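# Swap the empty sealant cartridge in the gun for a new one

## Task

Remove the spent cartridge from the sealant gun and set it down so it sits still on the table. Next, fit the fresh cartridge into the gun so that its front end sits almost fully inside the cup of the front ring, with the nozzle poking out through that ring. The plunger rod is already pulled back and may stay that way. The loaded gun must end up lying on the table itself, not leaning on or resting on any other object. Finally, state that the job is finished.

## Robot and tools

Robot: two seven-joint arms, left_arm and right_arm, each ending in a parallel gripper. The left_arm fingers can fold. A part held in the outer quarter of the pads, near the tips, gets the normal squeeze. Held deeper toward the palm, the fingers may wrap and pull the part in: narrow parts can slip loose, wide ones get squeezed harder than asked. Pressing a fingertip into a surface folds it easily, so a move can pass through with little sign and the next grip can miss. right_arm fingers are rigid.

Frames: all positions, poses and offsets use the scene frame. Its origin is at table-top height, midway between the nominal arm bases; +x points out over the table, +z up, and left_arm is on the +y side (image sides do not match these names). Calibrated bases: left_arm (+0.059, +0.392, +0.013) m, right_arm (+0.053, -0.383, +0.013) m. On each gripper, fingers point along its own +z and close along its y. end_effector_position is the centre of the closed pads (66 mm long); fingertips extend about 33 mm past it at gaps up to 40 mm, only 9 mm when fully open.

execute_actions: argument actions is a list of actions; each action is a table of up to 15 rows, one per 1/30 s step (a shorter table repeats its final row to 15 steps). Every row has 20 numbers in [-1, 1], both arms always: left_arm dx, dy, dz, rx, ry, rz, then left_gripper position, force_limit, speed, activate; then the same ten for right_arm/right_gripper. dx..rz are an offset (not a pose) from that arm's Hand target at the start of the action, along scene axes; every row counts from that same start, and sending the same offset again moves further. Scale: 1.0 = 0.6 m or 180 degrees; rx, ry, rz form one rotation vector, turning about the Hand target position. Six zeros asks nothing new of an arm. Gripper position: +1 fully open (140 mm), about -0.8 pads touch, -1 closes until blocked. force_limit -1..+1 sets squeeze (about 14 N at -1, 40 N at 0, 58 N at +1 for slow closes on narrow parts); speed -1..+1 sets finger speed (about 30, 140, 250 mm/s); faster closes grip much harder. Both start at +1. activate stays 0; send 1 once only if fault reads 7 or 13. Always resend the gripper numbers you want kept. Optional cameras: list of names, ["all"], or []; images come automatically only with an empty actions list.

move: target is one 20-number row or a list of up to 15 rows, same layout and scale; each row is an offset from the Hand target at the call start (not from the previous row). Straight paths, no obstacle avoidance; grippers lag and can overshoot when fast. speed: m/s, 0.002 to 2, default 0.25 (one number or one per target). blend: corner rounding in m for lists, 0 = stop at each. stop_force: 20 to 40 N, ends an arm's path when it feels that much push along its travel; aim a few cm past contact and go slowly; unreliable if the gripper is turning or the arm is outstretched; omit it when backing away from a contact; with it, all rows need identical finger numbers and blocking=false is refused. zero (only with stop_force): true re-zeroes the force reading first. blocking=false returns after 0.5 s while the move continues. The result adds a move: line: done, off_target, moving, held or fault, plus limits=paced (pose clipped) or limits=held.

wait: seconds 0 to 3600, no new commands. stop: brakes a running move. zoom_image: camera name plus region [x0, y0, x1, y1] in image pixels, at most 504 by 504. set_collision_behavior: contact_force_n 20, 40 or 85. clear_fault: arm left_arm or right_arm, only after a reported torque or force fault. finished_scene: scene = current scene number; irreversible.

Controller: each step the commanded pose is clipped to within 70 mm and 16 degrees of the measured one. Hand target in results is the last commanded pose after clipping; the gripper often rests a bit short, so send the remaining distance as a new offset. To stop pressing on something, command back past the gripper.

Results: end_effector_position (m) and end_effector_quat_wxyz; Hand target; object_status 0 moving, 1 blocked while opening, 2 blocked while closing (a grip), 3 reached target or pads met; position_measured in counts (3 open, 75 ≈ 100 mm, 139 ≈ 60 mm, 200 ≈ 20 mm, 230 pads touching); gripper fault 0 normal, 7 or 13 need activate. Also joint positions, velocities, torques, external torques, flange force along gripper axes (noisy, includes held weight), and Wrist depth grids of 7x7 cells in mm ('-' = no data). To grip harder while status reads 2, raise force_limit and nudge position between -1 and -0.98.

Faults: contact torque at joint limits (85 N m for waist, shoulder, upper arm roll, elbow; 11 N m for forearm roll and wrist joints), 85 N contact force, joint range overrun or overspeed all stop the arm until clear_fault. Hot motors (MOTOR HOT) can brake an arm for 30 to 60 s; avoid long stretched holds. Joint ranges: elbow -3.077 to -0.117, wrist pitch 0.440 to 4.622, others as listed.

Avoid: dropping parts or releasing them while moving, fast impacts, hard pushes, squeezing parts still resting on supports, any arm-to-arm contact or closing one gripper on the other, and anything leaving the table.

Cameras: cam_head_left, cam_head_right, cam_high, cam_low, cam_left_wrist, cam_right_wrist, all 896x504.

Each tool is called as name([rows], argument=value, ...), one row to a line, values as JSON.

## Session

execute_actions(actions=[])

Scene clock: 0.00 s.
left_arm: end_effector_position=(+0.5237, +0.3728, +0.2074) position_measured=3 object_status=3 fault=0 end_effector_quat_wxyz=(+0.000, +0.998, +0.062, -0.014) | right_arm: end_effector_position=(+0.5988, -0.5560, +0.3122) position_measured=3 object_status=3 fault=0 end_effector_quat_wxyz=(+0.223, +0.871, -0.438, +0.018)
Joint positions: left_arm=[0.043 -0.192 -0.035 -2.348 -0.011 2.127 -1.727] | right_arm=[-0.124 0.126 0.015 -1.745 -0.436 1.713 -0.622]
Joint velocities: within noise
Joint torques (N m): no reading
External joint torques (N m): no reading
Flange force (N): no reading
Wrist depth (mm): cam_left_wrist=[313 316 313 315 315 313 300 / 331 333 330 332 333 330 328 / 349 349 354 353 351 348 348 / 372 126 372 372 374 135 367 / - 108 394 396 394 126 94 / - 420 422 421 424 429 94 / - 453 454 461 457 450 -] | cam_right_wrist=[346 369 - 459 529 1639 1927 / 352 388 407 462 528 1639 1975 / 358 388 418 - 559 - 1959 / 358 134 415 460 - 126 2077 / - 113 440 493 575 - 98 / - 407 438 502 588 626 - / - 415 459 545 541 - -]
Hand target: left_arm +0.5237, +0.3728, +0.2074; +0.000, +0.998, +0.062, -0.014 | right_arm +0.5988, -0.5560, +0.3122; +0.223, +0.871, -0.438, +0.018
Tool commands: left_gripper/position=+1.0 left_gripper/force_limit=+1.0 left_gripper/speed=+1.0 left_gripper/activate=+0.0 right_gripper/position=+1.0 right_gripper/force_limit=+1.0 right_gripper/speed=+1.0 right_gripper/activate=+0.0
camera_calibration:
cam_left_wrist: T_world_to_cam=[[0.12776, -0.99175, -0.01049, 0.31901], [-0.92428, -0.1229, 0.36138, 0.45838], [-0.35969, -0.03647, -0.93236, 0.53911]] pos_world=[0.57683, 0.39237, 0.34034]
cam_right_wrist: T_world_to_cam=[[-0.76777, -0.52901, 0.3615, 0.06503], [-0.53037, 0.84128, 0.1047, 0.75592], [-0.35951, -0.11134, -0.92648, 0.58938]] pos_world=[0.66272, -0.53591, 0.44339]

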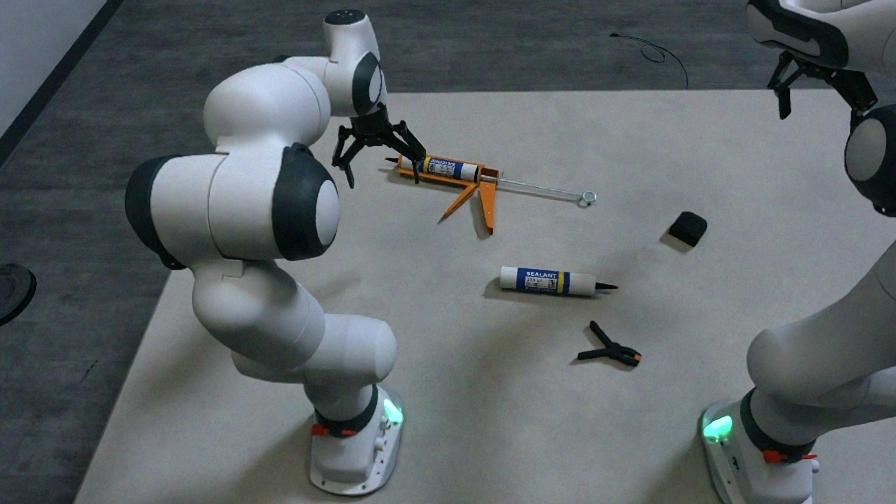

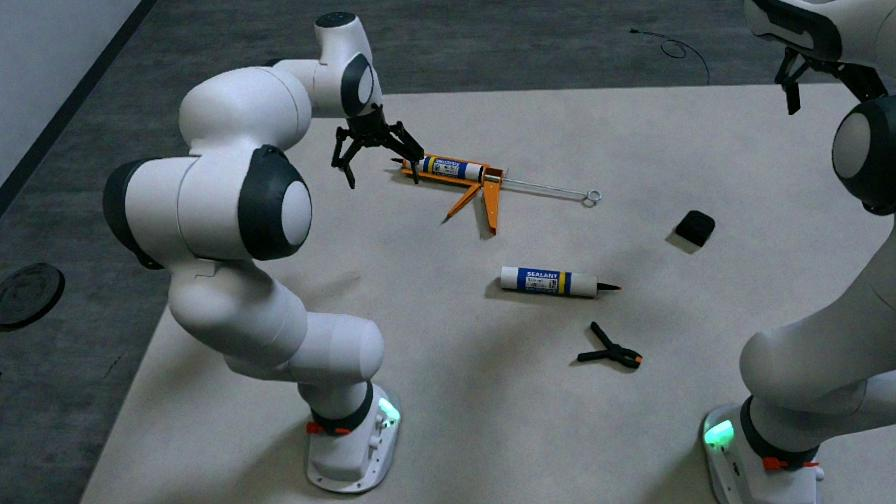

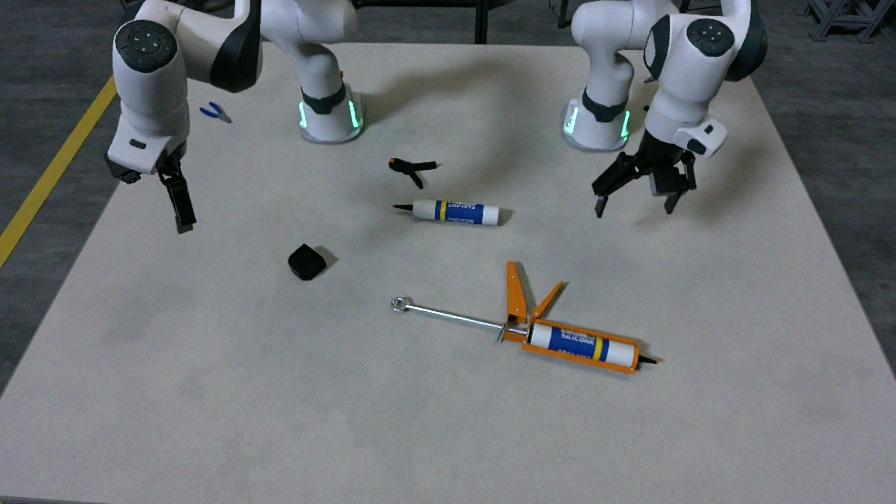

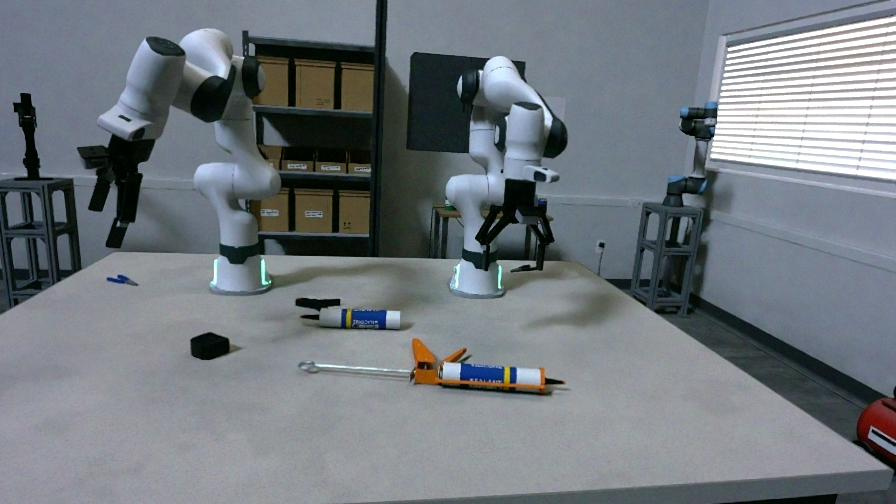

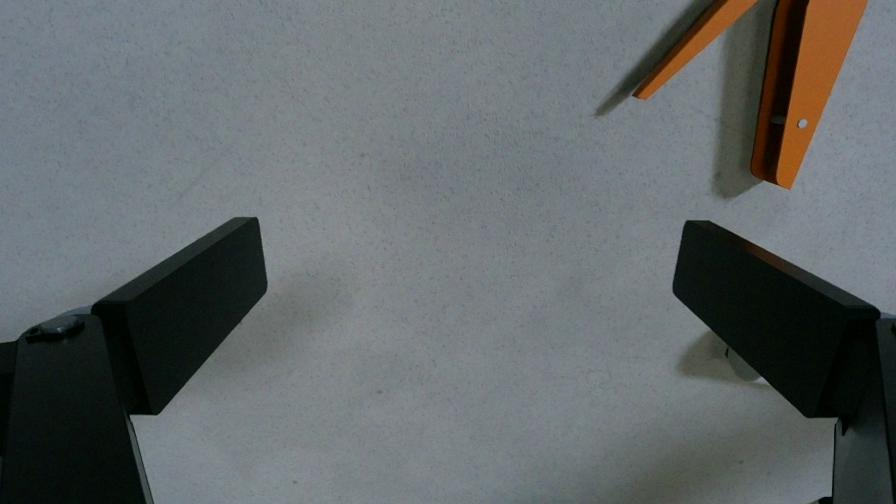

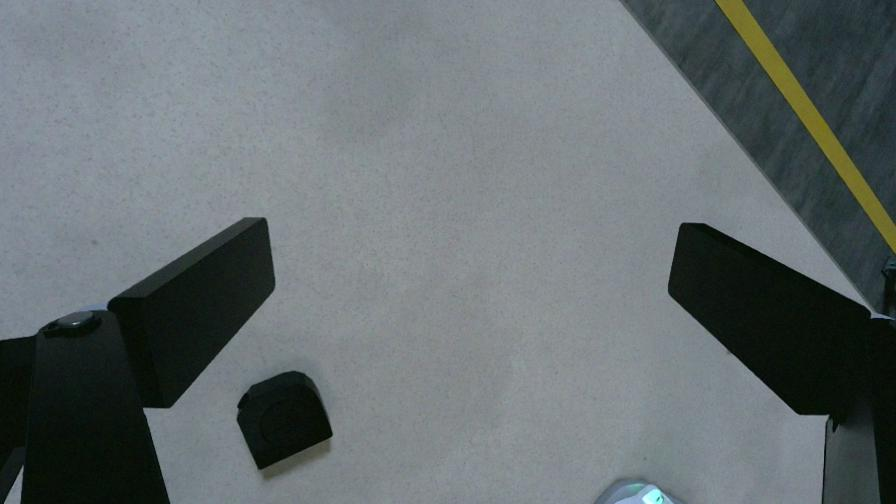

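move([
  [0.3188, -0.3547, 0.021, -0.0081, -0.0066, -0.606, 0.05, 0, 0, 0, -0.1647, 0.8767, -0.1537, 0.0526, -0.1895, 0.3677, -0.08, 0, 0, 0],
], speed=0.35, cameras=["all"])

Scene clock: 87.83 s.
left_arm: end_effector_position=(+0.7151, +0.1592, +0.2206) position_measured=123 object_status=3 fault=0 end_effector_quat_wxyz=(+0.001, -0.633, +0.775, -0.001) | right_arm: end_effector_position=(+0.5002, -0.0308, +0.2192) position_measured=139 object_status=3 fault=0 end_effector_quat_wxyz=(-0.019, +0.938, +0.059, +0.340)
Joint positions: left_arm=[-0.017 0.5 -0.358 -1.432 0.179 1.902 -0.238] | right_arm=[0.028 -0.272 0.686 -2.576 -0.852 2.834 -0.163]
Joint velocities: left_arm=[within noise] | right_arm=[0.001 0.001 0.001 -0.001 0 0 0.004]
Joint torques (N m): left_arm=[0.37 -46.04 -4.88 26.56 1.19 2.5 0.34] | right_arm=[-0.73 -15.42 -3.95 21.87 1.09 2.4 0.12]
External joint torques (N m): left_arm=[0.28 0.57 -0.16 2.15 0.48 -0.09 0.34] | right_arm=[-0.69 -1.46 0.97 0.25 -0.25 0.16 0.1]
Flange force (N): left_arm=[1.4 -14.7 -3.8] | right_arm=[-3.5 -0.8 3.5]
Wrist depth (mm): cam_left_wrist=[330 335 333 330 332 328 325 / 354 351 352 347 319 342 341 / 375 375 368 347 362 360 362 / 396 395 134 356 151 383 380 / - 86 93 376 150 88 395 / - 73 436 435 442 66 69 / - - 471 469 - - 66] | cam_right_wrist=[468 417 448 455 - - - / 447 431 405 436 - 448 439 / 429 406 404 402 392 407 406 / - 385 141 384 143 383 375 / 368 - 94 377 115 86 353 / - - - 338 - - - / - - - 286 326 - -]
Hand target: left_arm +0.7150, +0.1600, +0.2200; +0.000, -0.630, +0.777, +0.000 | right_arm +0.5000, -0.0300, +0.2200; -0.021, +0.938, +0.057, +0.342
Off the commanded pose: left_arm 0.001 m, 0 deg | right_arm 0.001 m, 0 deg.
move: done
cam_left_wrist: T_world_to_cam=[[-0.98048, 0.19631, -0.01113, 0.68639], [0.18141, 0.92498, 0.33392, -0.34719], [0.07584, 0.32538, -0.94254, 0.24565]] pos_world=[0.71734, 0.10647, 0.35511]
cam_right_wrist: T_world_to_cam=[[0.13896, -0.9903, -0.00116, -0.08745], [-0.93361, -0.13062, -0.33364, 0.53938], [0.33025, 0.04745, -0.9427, 0.18964]] pos_world=[0.45309, -0.02515, 0.35863]

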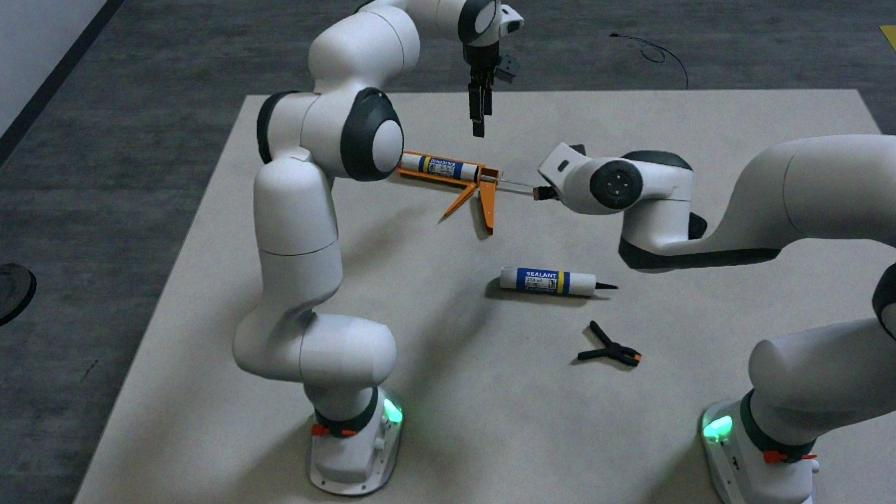

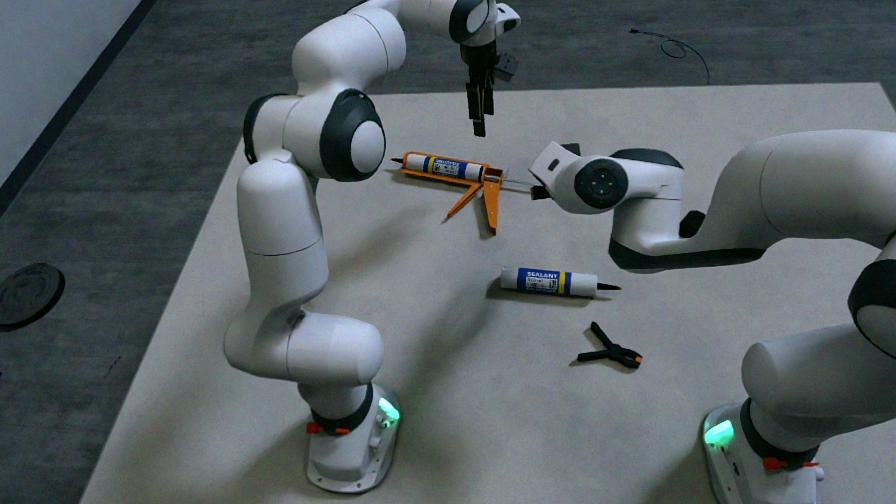

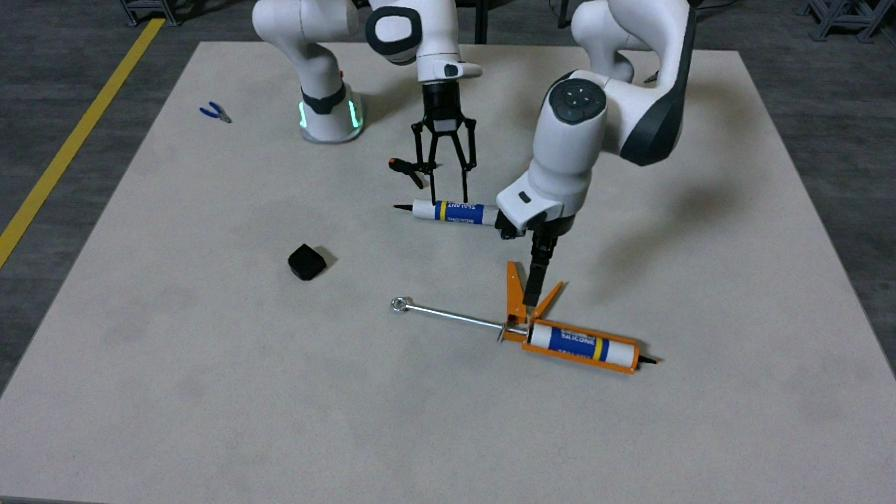

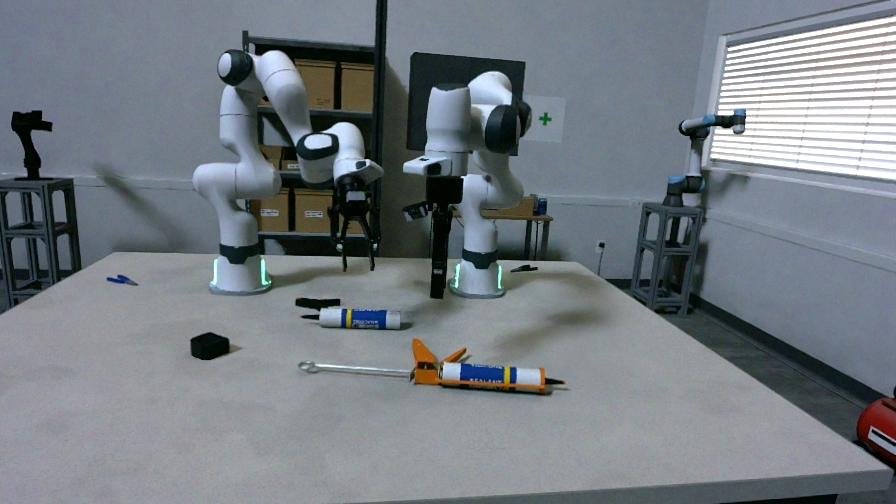

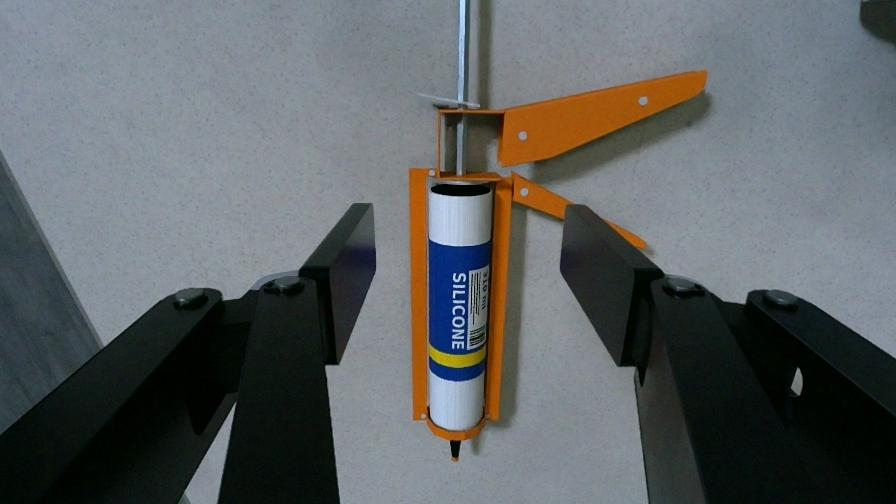

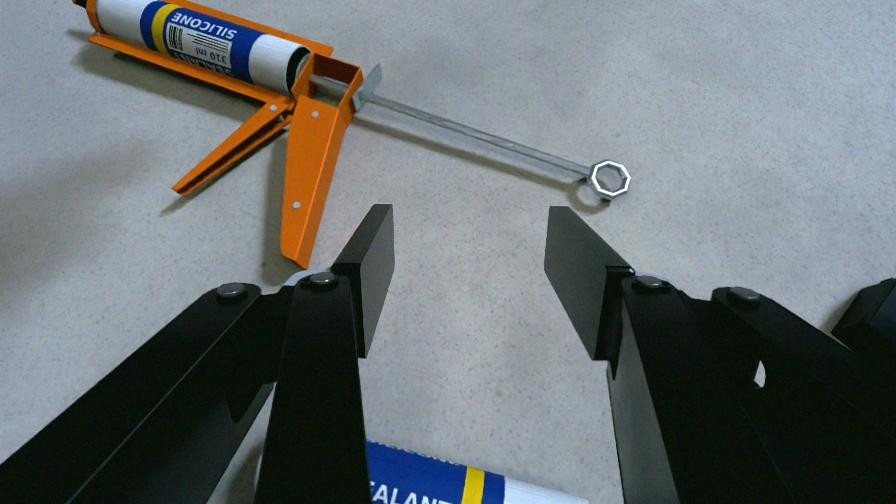

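zoom_image(camera="cam_left_wrist", region=[390, 360, 540, 480])

zoom_image(camera="cam_left_wrist", region=[400, 80, 560, 220])

zoom_image(camera="cam_right_wrist", region=[160, 0, 400, 280])

Scaled by 3.360.

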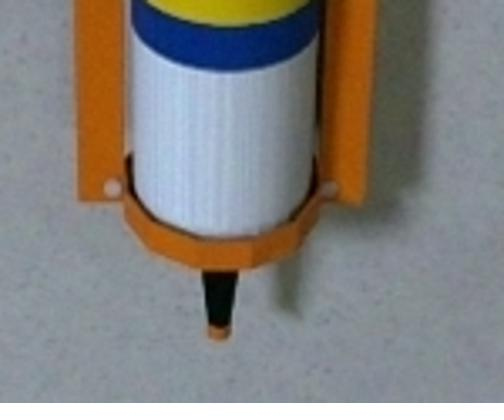

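Scaled by 3.150.

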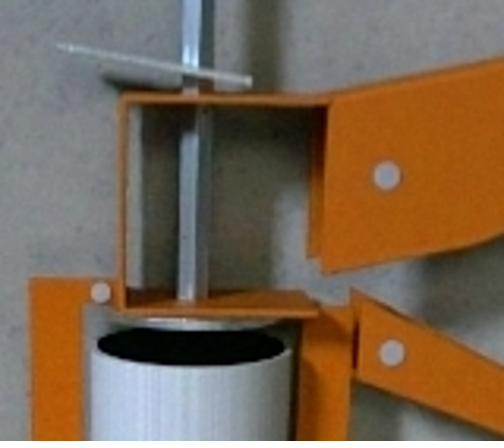

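Scaled by 1.800.

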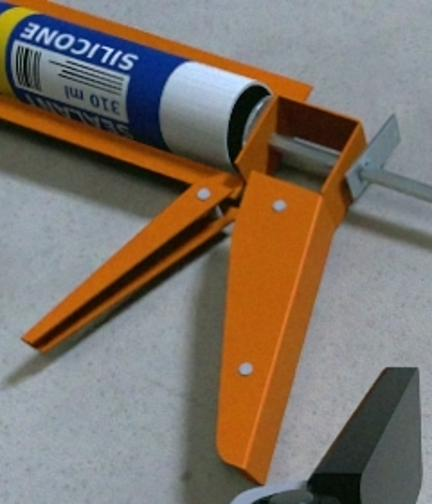

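move([
  [0.0347, 0.1857, -0.1167, 0, 0, 0, -0.05, 0, 0, 0, 0.1038, 0.2492, -0.1707, 0, 0, -0.0261, -0.08, 0, 0, 0],
], speed=0.25, cameras=["cam_left_wrist", "cam_right_wrist"])

Scene clock: 161.27 s.
left_arm: end_effector_position=(+0.7352, +0.2712, +0.1501) position_measured=135 object_status=3 fault=0 end_effector_quat_wxyz=(-0.001, -0.633, +0.775, +0.001) | right_arm: end_effector_position=(+0.5609, +0.1202, +0.1168) position_measured=139 object_status=3 fault=0 end_effector_quat_wxyz=(-0.007, +0.940, +0.022, +0.340)
Joint positions: left_arm=[0.151 0.525 -0.343 -1.575 0.193 2.064 -0.087] | right_arm=[0.272 0.515 0.685 -1.965 -1.428 2.349 0.328]
Joint velocities: left_arm=[within noise] | right_arm=[-0.001 -0.001 -0.001 0.001 0.001 -0.001 0.006]
Joint torques (N m): left_arm=[0.39 -46.94 -5.06 24.91 1.11 2.91 0.25] | right_arm=[0.25 -37.28 10.53 21.18 0.19 1.15 0.22]
External joint torques (N m): left_arm=[0.25 -0.17 -0.14 1.03 0.45 0.34 0.25] | right_arm=[0.1 -0.61 0.15 1.27 -0.09 -0.27 0.2]
Flange force (N): left_arm=[-0.7 -4.1 -0.5] | right_arm=[1.2 -3.0 0.7]
Wrist depth (mm): cam_left_wrist=[270 269 268 - 249 264 264 / 284 284 281 241 279 279 278 / 302 299 298 254 293 293 294 / 320 317 143 271 159 308 308 / 336 82 93 304 136 88 322 / - 73 349 356 357 70 73 / - - - 384 383 - -] | cam_right_wrist=[337 300 280 291 326 331 326 / 316 314 305 287 303 304 297 / 295 294 278 258 290 287 280 / 278 277 141 267 155 270 269 / 265 - 96 256 154 86 253 / - - - 245 244 - - / - - - 231 232 - -]
Hand target: left_arm +0.7358, +0.2714, +0.1500; +0.000, -0.630, +0.777, +0.000 | right_arm +0.5623, +0.1195, +0.1175; -0.007, +0.939, +0.018, +0.342
Off the commanded pose: left_arm 0.001 m, 0 deg | right_arm 0.002 m, 0 deg.
move: done
cam_left_wrist: T_world_to_cam=[[-0.9805, 0.1964, -0.00642, 0.68253], [0.18298, 0.92447, 0.33448, -0.432], [0.07163, 0.32678, -0.94238, 0.144]] pos_world=[0.73795, 0.21827, 0.28458]
cam_right_wrist: T_world_to_cam=[[0.06252, -0.99804, -0.00385, 0.0976], [-0.94111, -0.05767, -0.33313, 0.57699], [0.33226, 0.02445, -0.94287, 0.06761]] pos_world=[0.51444, 0.12903, 0.25634]

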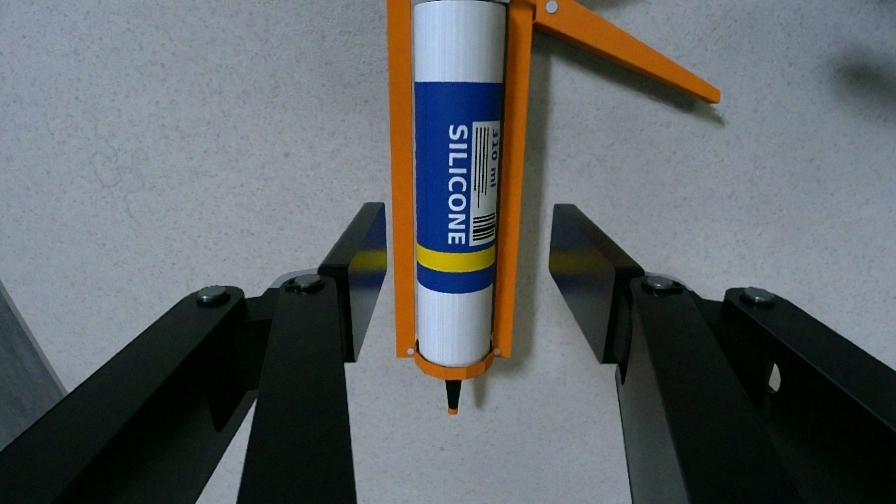

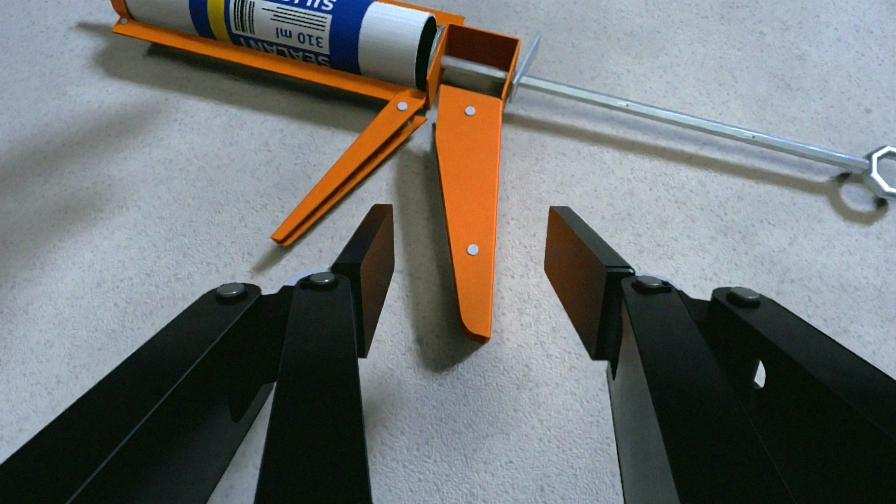

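move([
  [0.0057, -0.0012, -0.0833, 0, 0, 0, -0.08, 0, 0, 0, 0.1075, -0.0048, -0.1275, 0, 0, 0, -0.08, 0, 0, 0],
], speed=0.12, cameras=["cam_left_wrist", "cam_right_wrist"])

Scene clock: 178.10 s.
left_arm: end_effector_position=(+0.7381, +0.2706, +0.1002) position_measured=139 object_status=3 fault=0 end_effector_quat_wxyz=(-0.001, -0.628, +0.778, +0.001) | right_arm: end_effector_position=(+0.6279, +0.1139, +0.0411) position_measured=139 object_status=3 fault=0 end_effector_quat_wxyz=(-0.004, +0.939, +0.019, +0.342)
Joint positions: left_arm=[0.144 0.594 -0.332 -1.599 0.219 2.153 -0.09] | right_arm=[0.298 0.754 0.582 -1.781 -1.591 2.379 0.352]
Joint velocities: left_arm=[-0.001 0 0.001 0 0.001 0.004 -0.001] | right_arm=[within noise]
Joint torques (N m): left_arm=[-0.33 -48.31 -5.23 24.92 1.11 2.84 -0.29] | right_arm=[0.25 -43.75 13.41 19.73 0.1 1.6 0.08]
External joint torques (N m): left_arm=[-0.34 -0.37 0.23 1.71 0.49 0.28 -0.29] | right_arm=[0.36 0.14 0.86 1.09 -0.22 0.26 0.06]
Flange force (N): left_arm=[0.6 -7.8 -0.6] | right_arm=[1.3 -3.6 2.6]
Wrist depth (mm): cam_left_wrist=[224 224 224 186 207 216 219 / 236 235 235 192 231 230 230 / 251 249 248 200 244 244 244 / 266 264 137 214 230 260 259 / 278 87 87 229 115 88 267 / - 71 290 241 292 - 72 / - - - 318 316 - -] | cam_right_wrist=[202 192 180 197 232 231 230 / 221 218 194 183 214 212 215 / 207 206 190 166 203 202 199 / 194 192 179 158 187 190 192 / 185 - 96 150 115 86 179 / - - - 145 - - - / - - - 138 - - -]
Hand target: left_arm +0.7392, +0.2707, +0.1000; +0.000, -0.630, +0.777, +0.000 | right_arm +0.6268, +0.1166, +0.0410; -0.007, +0.939, +0.018, +0.342
Off the commanded pose: left_arm 0.001 m, 0 deg | right_arm 0.003 m, 0 deg.
move: done
cam_left_wrist: T_world_to_cam=[[-0.97811, 0.20801, -0.00565, 0.68027], [0.19429, 0.92266, 0.33308, -0.423], [0.0745, 0.32469, -0.94288, 0.09539]] pos_world=[0.74046, 0.21781, 0.23468]
cam_right_wrist: T_world_to_cam=[[0.05443, -0.99852, 0.00111, 0.09175], [-0.94013, -0.05162, -0.33689, 0.6133], [0.33645, 0.0173, -0.94154, -0.02782]] pos_world=[0.58095, 0.12375, 0.18033]

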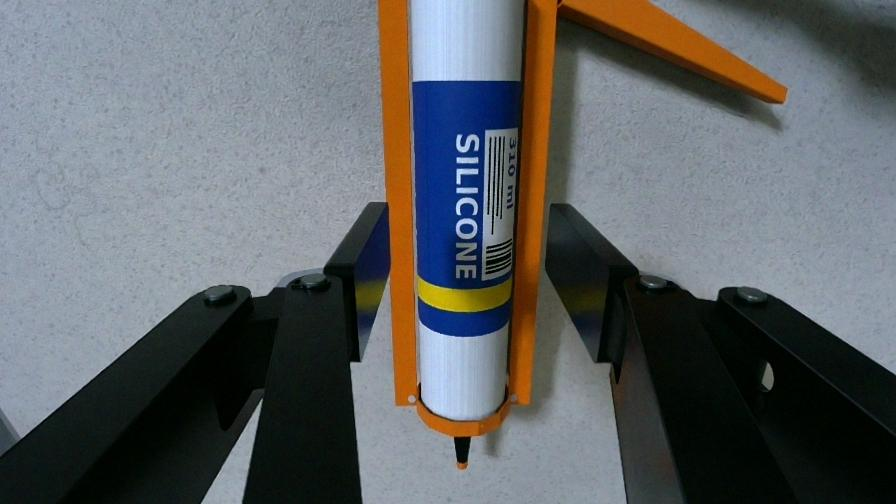

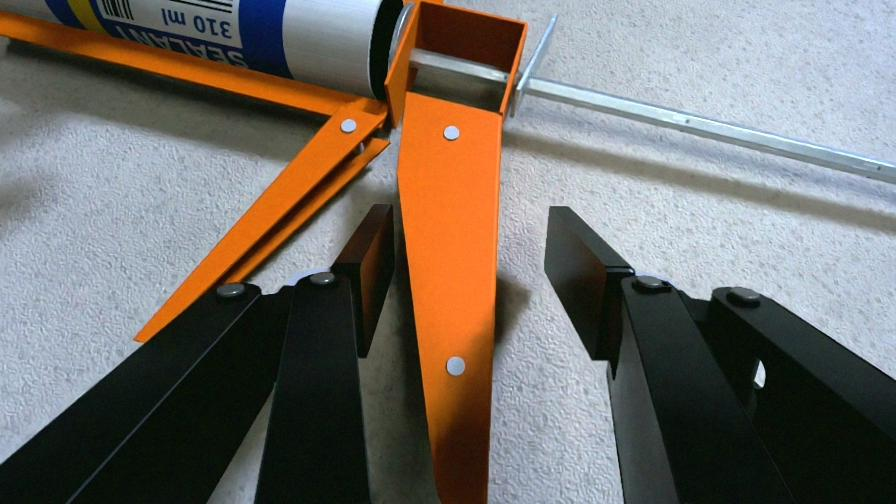

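move(target=[0,0,0,0,0,0,-0.08,0,0,0, 0,0.0125,0,0,0,0,-0.08,0,0,0], speed=0.05, cameras=["cam_right_wrist"])

Scene clock: 219.80 s.
left_arm: end_effector_position=(+0.7384, +0.2706, +0.1002) position_measured=139 object_status=3 fault=0 end_effector_quat_wxyz=(-0.001, -0.628, +0.778, +0.000) | right_arm: end_effector_position=(+0.6270, +0.1245, +0.0418) position_measured=139 object_status=3 fault=0 end_effector_quat_wxyz=(-0.009, +0.939, +0.019, +0.343)
Joint positions: left_arm=[0.143 0.594 -0.331 -1.599 0.219 2.154 -0.09] | right_arm=[0.311 0.767 0.583 -1.758 -1.589 2.377 0.353]
Joint velocities: left_arm=[within noise] | right_arm=[0.001 0 0 0.004 0.003 -0.001 0.001]
Joint torques (N m): left_arm=[-0.34 -48.3 -5.05 24.93 1.04 2.9 -0.23] | right_arm=[0.32 -44.13 13.5 19.82 0.77 1.1 -0.24]
External joint torques (N m): left_arm=[-0.46 -0.32 0.32 1.64 0.42 0.33 -0.23] | right_arm=[0.3 -0.03 0.73 1.27 0.44 -0.26 -0.26]
Flange force (N): left_arm=[0.6 -7.6 -0.4] | right_arm=[3.3 -5.5 1.8]
Wrist depth (mm): cam_left_wrist=[224 224 224 - 208 215 219 / 237 237 234 192 231 233 231 / 250 249 248 203 243 245 244 / 266 264 137 215 230 259 259 / 279 87 87 229 115 88 269 / - 71 289 262 293 - 72 / - - - 318 319 - -] | cam_right_wrist=[207 197 183 196 229 228 228 / 225 222 198 180 211 215 213 / 210 207 189 168 203 202 198 / 197 196 166 159 156 190 191 / 188 - 96 151 146 86 178 / - - - 169 171 - - / - - - 161 - - -]
Hand target: left_arm +0.7392, +0.2707, +0.1000; +0.000, -0.630, +0.777, +0.000 | right_arm +0.6268, +0.1241, +0.0410; -0.007, +0.939, +0.018, +0.342
Off the commanded pose: left_arm 0.001 m, 0 deg | right_arm 0.001 m, 0 deg.
move: done
cam_right_wrist: T_world_to_cam=[[0.05723, -0.99832, -0.00909, 0.10116], [-0.93968, -0.05079, -0.33828, 0.61289], [0.33725, 0.0279, -0.941, -0.0288]] pos_world=[0.57984, 0.13292, 0.18115]

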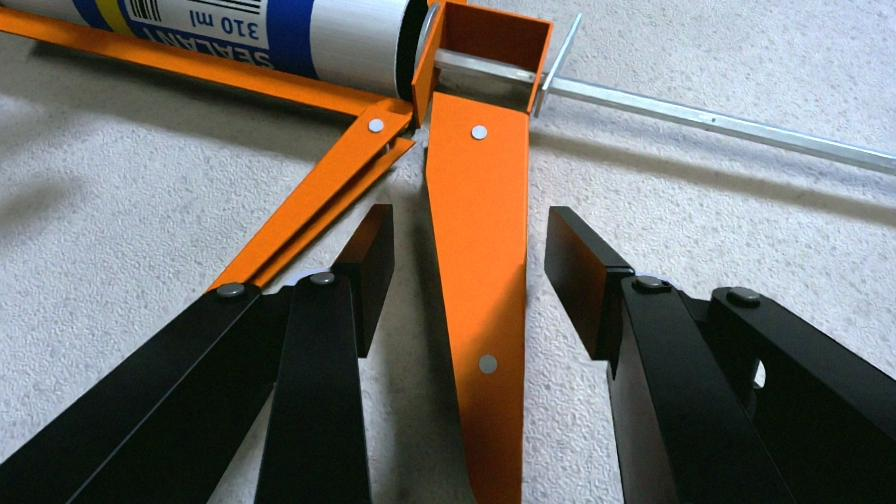

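move([
  [0,0,0,0,0,0,-0.08,0,0,0, 0,-0.0042,0,0,0,0,-0.08,0,0,0],
  [0,0,0,0,0,0,-0.08,0,0,0, 0,-0.0042,0,0,0,0,-1,0,-1,0],
], speed=0.05, cameras=["cam_right_wrist","cam_left_wrist"])

Scene clock: 227.00 s.
left_arm: end_effector_position=(+0.7384, +0.2706, +0.1002) position_measured=139 object_status=3 fault=0 end_effector_quat_wxyz=(-0.001, -0.628, +0.778, +0.001) | right_arm: end_effector_position=(+0.6259, +0.1220, +0.0398) position_measured=180 object_status=0 fault=0 end_effector_quat_wxyz=(-0.007, +0.940, +0.019, +0.341)
Joint positions: left_arm=[0.143 0.594 -0.331 -1.599 0.219 2.154 -0.09] | right_arm=[0.309 0.766 0.583 -1.764 -1.588 2.377 0.353]
Joint torques (N m): left_arm=[-0.27 -48.32 -5.07 24.95 1.01 2.91 -0.26] | right_arm=[-0.39 -45.07 13.61 19.13 0.14 1.57 -0.11]
External joint torques (N m): left_arm=[-0.34 -0.17 0.35 1.59 0.39 0.32 -0.26] | right_arm=[-0.26 -0.91 0.92 0.48 -0.18 0.22 -0.13]
Flange force (N): left_arm=[0.5 -7.7 -0.2] | right_arm=[1.3 0.8 -1.8]
Wrist depth (mm): cam_left_wrist=[224 224 223 - 206 216 219 / 237 236 235 191 231 233 230 / 251 250 248 201 244 245 244 / 266 262 137 214 229 259 258 / 279 87 87 229 115 88 269 / - 71 289 252 289 - 72 / - - - 315 316 - -] | cam_right_wrist=[207 197 184 196 229 227 226 / 221 219 193 175 196 207 211 / 207 205 184 164 202 200 196 / 194 193 192 155 156 188 187 / 183 159 - 146 89 89 177 / - - - 142 - - - / - - - 136 - - -]
Hand target: left_arm +0.7392, +0.2707, +0.1000; +0.000, -0.630, +0.777, +0.000 | right_arm +0.6268, +0.1216, +0.0410; -0.007, +0.939, +0.018, +0.342
Off the commanded pose: left_arm 0.001 m, 0 deg | right_arm 0.002 m, 0 deg.
move: done
cam_left_wrist: T_world_to_cam=[[-0.97819, 0.20762, -0.00627, 0.68066], [0.1937, 0.92268, 0.33338, -0.42266], [0.075, 0.32489, -0.94277, 0.09494]] pos_world=[0.74056, 0.21781, 0.23468]
cam_right_wrist: T_world_to_cam=[[0.05654, -0.99838, -0.00568, 0.09899], [-0.94075, -0.05137, -0.33519, 0.61164], [0.33435, 0.0243, -0.94213, -0.02795]] pos_world=[0.57915, 0.13093, 0.17924]
Images, in order (width x height): cam_left_wrist 896x504, cam_right_wrist 896x504.

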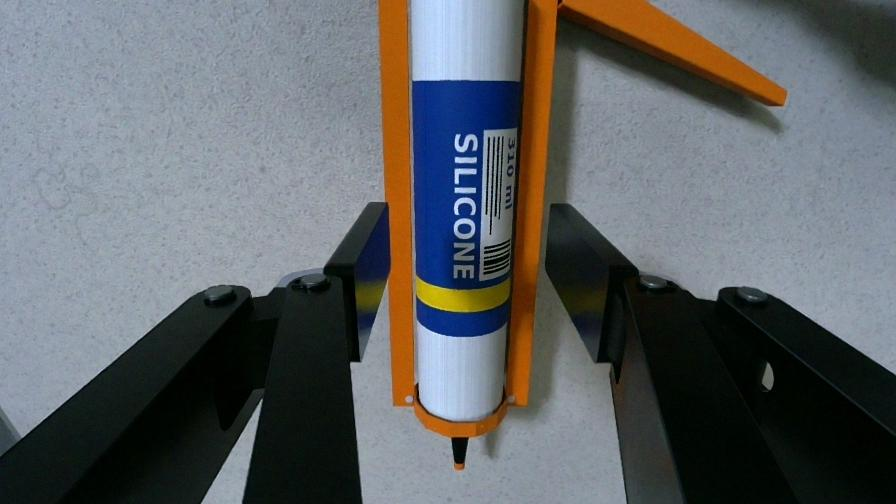

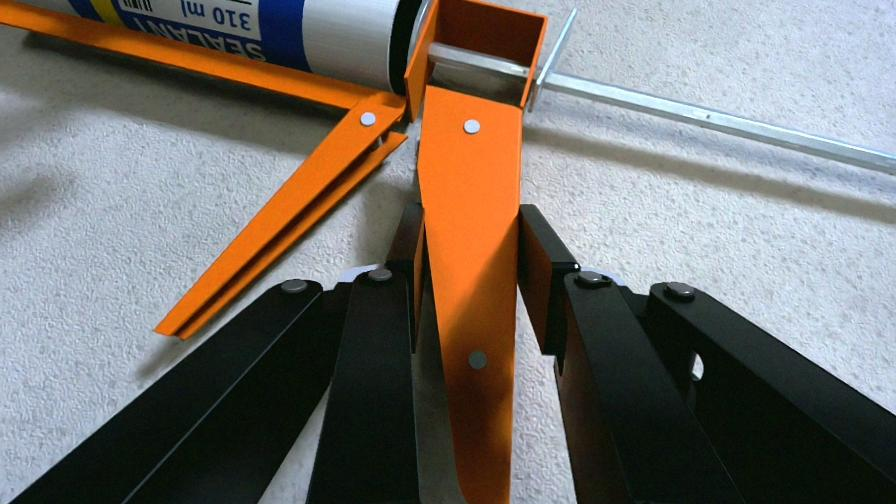

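move(target=[0,0,-0.063,0,0,0,-0.08,0,0,0, 0,0,0,0,0,0,-1,0,-1,0], speed=0.06, cameras=["cam_left_wrist"])

move(target=[0,0,0,0,0,0,-1,-0.1,-1,0, 0,0,0,0,0,0,-1,0,-1,0], speed=0.06, cameras=["cam_left_wrist"])

Scene clock: 231.20 s.
left_arm: end_effector_position=(+0.7382, +0.2706, +0.0624) position_measured=139 object_status=3 fault=0 end_effector_quat_wxyz=(-0.001, -0.628, +0.778, +0.001) | right_arm: end_effector_position=(+0.6259, +0.1220, +0.0398) position_measured=180 object_status=2 fault=0 end_effector_quat_wxyz=(-0.007, +0.940, +0.019, +0.341)
Joint positions: left_arm=[0.132 0.646 -0.314 -1.616 0.235 2.221 -0.099] | right_arm=[0.309 0.766 0.583 -1.764 -1.588 2.377 0.353]
Joint velocities: left_arm=[0.001 0 0.001 0 -0.001 0.003 -0.002] | right_arm=[within noise]
Joint torques (N m): left_arm=[-0.24 -49.22 -5.21 24.38 1.05 2.88 -0.26] | right_arm=[-0.42 -45.05 13.6 19.11 0.15 1.57 -0.07]
External joint torques (N m): left_arm=[-0.54 -0.48 0.14 1.69 0.46 0.33 -0.26] | right_arm=[-0.57 -1.01 0.74 0.63 -0.16 0.19 -0.09]
Flange force (N): left_arm=[0.8 -7.3 -0.1] | right_arm=[1.6 1.1 -1.7]
Wrist depth (mm): cam_left_wrist=[190 189 188 155 186 164 185 / 200 200 200 154 195 197 195 / 212 212 210 163 204 207 206 / 226 223 137 172 181 219 219 / 237 87 82 182 115 88 227 / - 71 245 193 220 - 72 / - - - 226 270 - -] | cam_right_wrist=[207 197 182 195 227 228 227 / 221 220 195 175 209 208 211 / 207 206 187 164 201 200 196 / 194 191 192 155 185 188 187 / 185 159 - 146 89 89 177 / - - - 142 - - - / - - - 135 - - -]
Hand target: left_arm +0.7392, +0.2707, +0.0622; +0.000, -0.630, +0.777, +0.000 | right_arm +0.6268, +0.1216, +0.0410; -0.007, +0.939, +0.018, +0.342
Off the commanded pose: left_arm 0.001 m, 0 deg | right_arm 0.002 m, 0 deg.
move: done
cam_left_wrist: T_world_to_cam=[[-0.9781, 0.20806, -0.00571, 0.68005], [0.19431, 0.92261, 0.33322, -0.41043], [0.0746, 0.32481, -0.94283, 0.05964]] pos_world=[0.74046, 0.21781, 0.19688]

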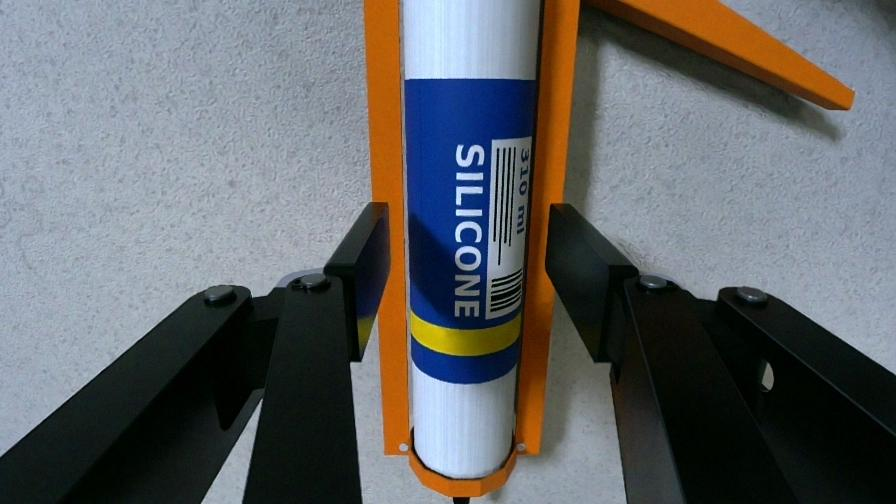

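Scene clock: 233.33 s.
left_arm: end_effector_position=(+0.7417, +0.2705, +0.0680) position_measured=231 object_status=0 fault=0 end_effector_quat_wxyz=(+0.003, -0.628, +0.778, -0.003) | right_arm: end_effector_position=(+0.6266, +0.1217, +0.0401) position_measured=180 object_status=2 fault=0 end_effector_quat_wxyz=(-0.007, +0.940, +0.018, +0.342)
Joint positions: left_arm=[0.131 0.639 -0.313 -1.613 0.235 2.223 -0.099] | right_arm=[0.308 0.766 0.583 -1.764 -1.588 2.377 0.353]
Joint torques (N m): left_arm=[-0.24 -44.06 -4.65 22.14 0.88 2.84 -0.22] | right_arm=[-0.08 -45.03 13.98 18.39 0.5 1.43 -0.11]
External joint torques (N m): left_arm=[-0.34 4.52 0.78 -0.58 0.28 0.26 -0.22] | right_arm=[0.04 -0.98 1.33 -0.14 0.18 0.09 -0.13]
Flange force (N): left_arm=[0.4 -10.6 7.9] | right_arm=[0.8 1.6 -4.2]
Wrist depth (mm): cam_left_wrist=[197 196 195 - 190 170 188 / 207 206 205 160 201 201 198 / 220 218 217 168 209 211 210 / 233 233 229 137 221 226 223 / 249 243 92 87 83 235 237 / 264 - 69 - - - 249 / - - - - - - -] | cam_right_wrist=[212 198 184 195 227 229 224 / 222 220 196 175 209 213 211 / 208 206 189 164 201 200 196 / 194 194 192 155 187 188 187 / 184 160 - 146 89 89 178 / - - - 142 - - - / - - - 135 - - -]
Hand target: left_arm +0.7392, +0.2707, +0.0622; +0.000, -0.630, +0.777, +0.000 | right_arm +0.6268, +0.1216, +0.0410; -0.007, +0.939, +0.018, +0.342
Off the commanded pose: left_arm 0.006 m, 0 deg | right_arm 0.001 m, 0 deg.
move: done
cam_left_wrist: T_world_to_cam=[[-0.97803, 0.20786, -0.01593, 0.68431], [0.19061, 0.92256, 0.3355, -0.41026], [0.08443, 0.32509, -0.94191, 0.05732]] pos_world=[0.74264, 0.21761, 0.20253]

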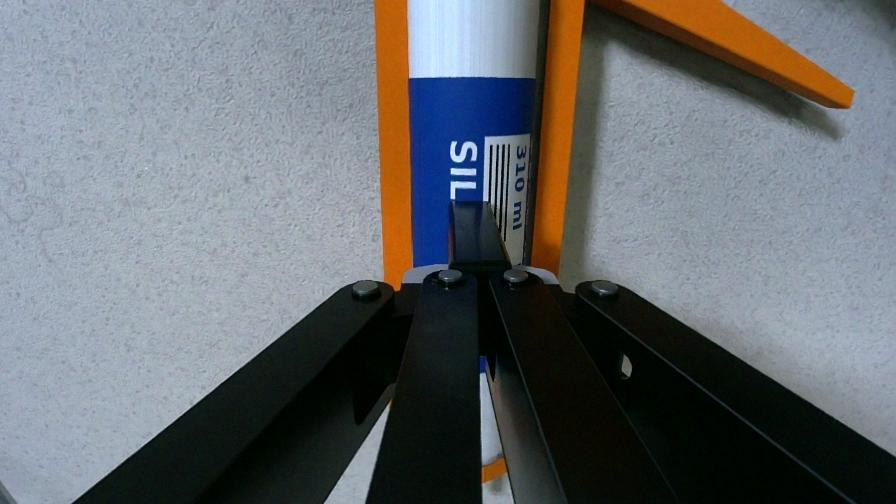

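move([
  [0,0,0.02,0,0,0,-1,-0.1,-1,0, 0,0,0,0,0,0,-1,0,-1,0],
  [0,0,0.02,0,0,0,-0.08,-0.1,0,0, 0,0,0,0,0,0,-1,0,-1,0],
  [0,0,-0.0055,0,0,0,-0.08,-0.1,0,0, 0,0,0,0,0,0,-1,0,-1,0],
], speed=[0.06,0.06,0.03], cameras=["cam_left_wrist","cam_high"])

Scene clock: 253.60 s.
left_arm: end_effector_position=(+0.7386, +0.2706, +0.0597) position_measured=139 object_status=3 fault=0 end_effector_quat_wxyz=(-0.001, -0.628, +0.778, +0.000) | right_arm: end_effector_position=(+0.6266, +0.1212, +0.0398) position_measured=180 object_status=2 fault=0 end_effector_quat_wxyz=(-0.007, +0.940, +0.018, +0.341)
Joint positions: left_arm=[0.129 0.65 -0.31 -1.616 0.233 2.228 -0.099] | right_arm=[0.308 0.766 0.583 -1.764 -1.588 2.377 0.353]
Joint velocities: left_arm=[-0.002 0 0.001 0.001 0.001 0.004 0.001] | right_arm=[within noise]
Joint torques (N m): left_arm=[-0.36 -48.96 -5.1 24.14 1.09 2.95 -0.24] | right_arm=[0.13 -45.22 14.03 19.07 0.39 1.43 -0.14]
External joint torques (N m): left_arm=[-0.38 0.09 0.44 1.39 0.5 0.37 -0.24] | right_arm=[0.03 -1.14 1.2 0.57 0.07 0.06 -0.16]
Flange force (N): left_arm=[0.6 -7.3 1.0] | right_arm=[1.8 -0.1 -2.7]
Wrist depth (mm): cam_left_wrist=[185 187 187 143 183 165 182 / 199 197 196 151 193 193 193 / 209 209 207 160 201 205 204 / 222 221 137 170 181 216 216 / 233 87 82 180 115 88 223 / - 71 243 191 218 - 72 / - - - 208 266 - -] | cam_right_wrist=[206 198 185 194 227 229 224 / 221 219 194 175 209 207 212 / 207 206 189 164 201 199 196 / 194 193 190 155 185 188 187 / 184 160 - 146 89 89 177 / - - - 142 - - - / - - - 135 - - -]
Hand target: left_arm +0.7392, +0.2707, +0.0589; +0.000, -0.630, +0.777, +0.000 | right_arm +0.6268, +0.1216, +0.0410; -0.007, +0.939, +0.018, +0.342
Off the commanded pose: left_arm 0.001 m, 0 deg | right_arm 0.001 m, 0 deg.
move: done
cam_left_wrist: T_world_to_cam=[[-0.97829, 0.20714, -0.0067, 0.68086], [0.19312, 0.92285, 0.33324, -0.40877], [0.07521, 0.32471, -0.94282, 0.05664]] pos_world=[0.74076, 0.21781, 0.19418]
Images, in order (width x height): cam_high 896x504, cam_left_wrist 896x504.

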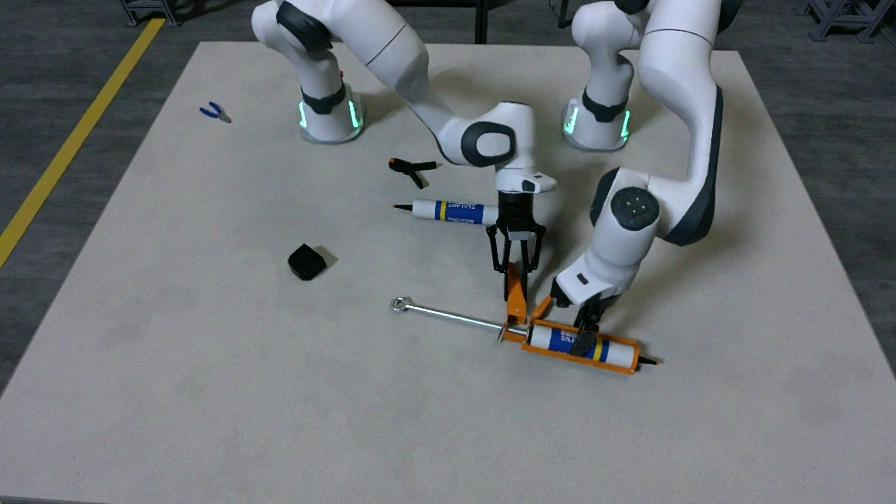

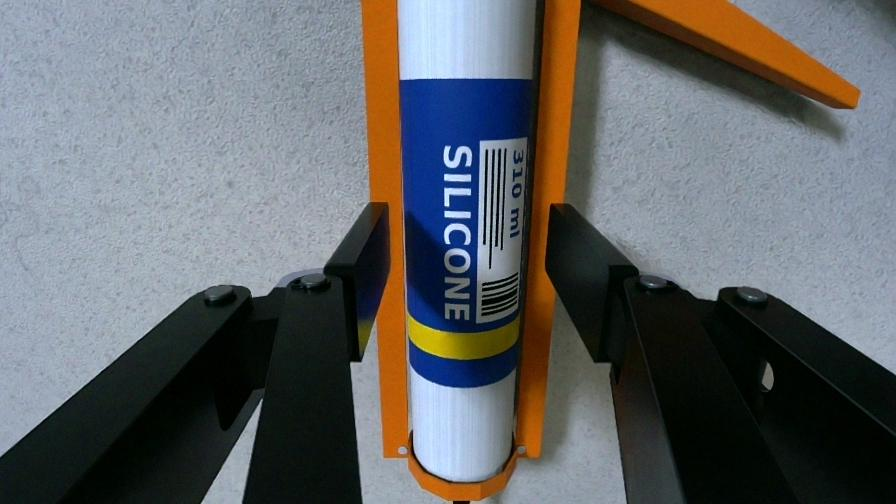

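move([
  [0,0,-0.0016,0,0,0,-0.08,-0.1,0,0, 0,0,0,0,0,0,-1,0,-1,0],
  [0,0,-0.0016,0,0,0,-1,-0.1,-1,0, 0,0,0,0,0,0,-1,0,-1,0],
], speed=0.03, cameras=["cam_left_wrist"])

Scene clock: 259.97 s.
left_arm: end_effector_position=(+0.7439, +0.2702, +0.0678) position_measured=231 object_status=3 fault=0 end_effector_quat_wxyz=(+0.005, -0.628, +0.778, -0.004) | right_arm: end_effector_position=(+0.6283, +0.1208, +0.0409) position_measured=180 object_status=2 fault=0 end_effector_quat_wxyz=(-0.007, +0.939, +0.017, +0.342)
Joint positions: left_arm=[0.126 0.64 -0.307 -1.612 0.234 2.23 -0.099] | right_arm=[0.307 0.766 0.582 -1.762 -1.588 2.377 0.353]
Joint torques (N m): left_arm=[-0.03 -41.31 -4.05 20.69 0.95 2.92 -0.23] | right_arm=[0.81 -44.9 14.45 17.77 0.5 1.51 -0.12]
External joint torques (N m): left_arm=[-0.05 7.62 1.38 -2.19 0.35 0.3 -0.23] | right_arm=[0.82 -0.78 1.72 -0.81 0.18 0.15 -0.14]
Flange force (N): left_arm=[0.1 -11.4 13.3] | right_arm=[-0.7 1.8 -5.3]
Wrist depth (mm): cam_left_wrist=[198 197 196 153 174 170 186 / 209 207 206 160 199 200 197 / 221 218 218 167 208 212 209 / 235 233 230 138 221 224 222 / 250 247 92 87 83 234 236 / 265 - 69 - - - 249 / - - - - - - -] | cam_right_wrist=[208 199 185 196 227 230 228 / 220 221 195 176 211 212 213 / - 207 175 164 203 201 197 / 196 194 193 155 187 190 188 / 185 159 - 146 89 94 178 / - - - 141 - - 170 / - - - 134 - - -]
Hand target: left_arm +0.7392, +0.2707, +0.0580; +0.000, -0.630, +0.777, +0.000 | right_arm +0.6268, +0.1216, +0.0410; -0.007, +0.939, +0.018, +0.342
Off the commanded pose: left_arm 0.011 m, 1 deg | right_arm 0.002 m, 0 deg.
move: off_target (left_arm)
cam_left_wrist: T_world_to_cam=[[-0.97797, 0.20755, -0.02217, 0.68692], [0.18815, 0.92258, 0.33681, -0.40858], [0.09036, 0.32521, -0.94131, 0.0525]] pos_world=[0.74392, 0.21731, 0.20226]

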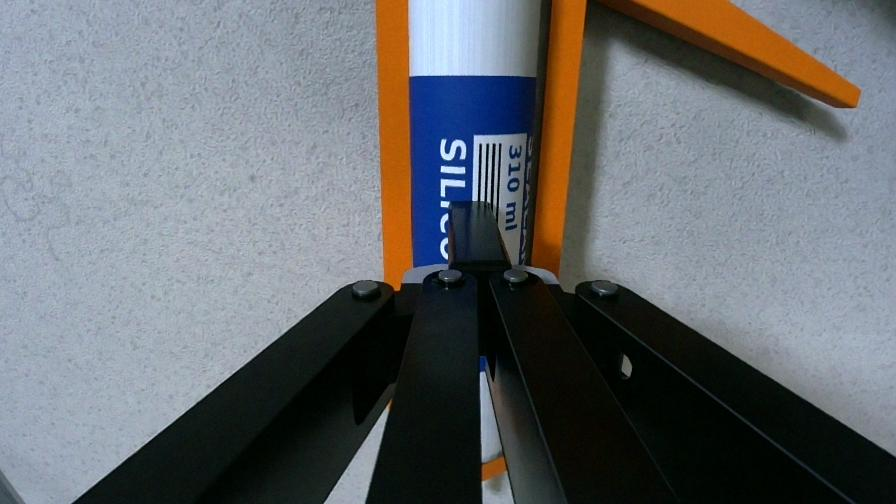

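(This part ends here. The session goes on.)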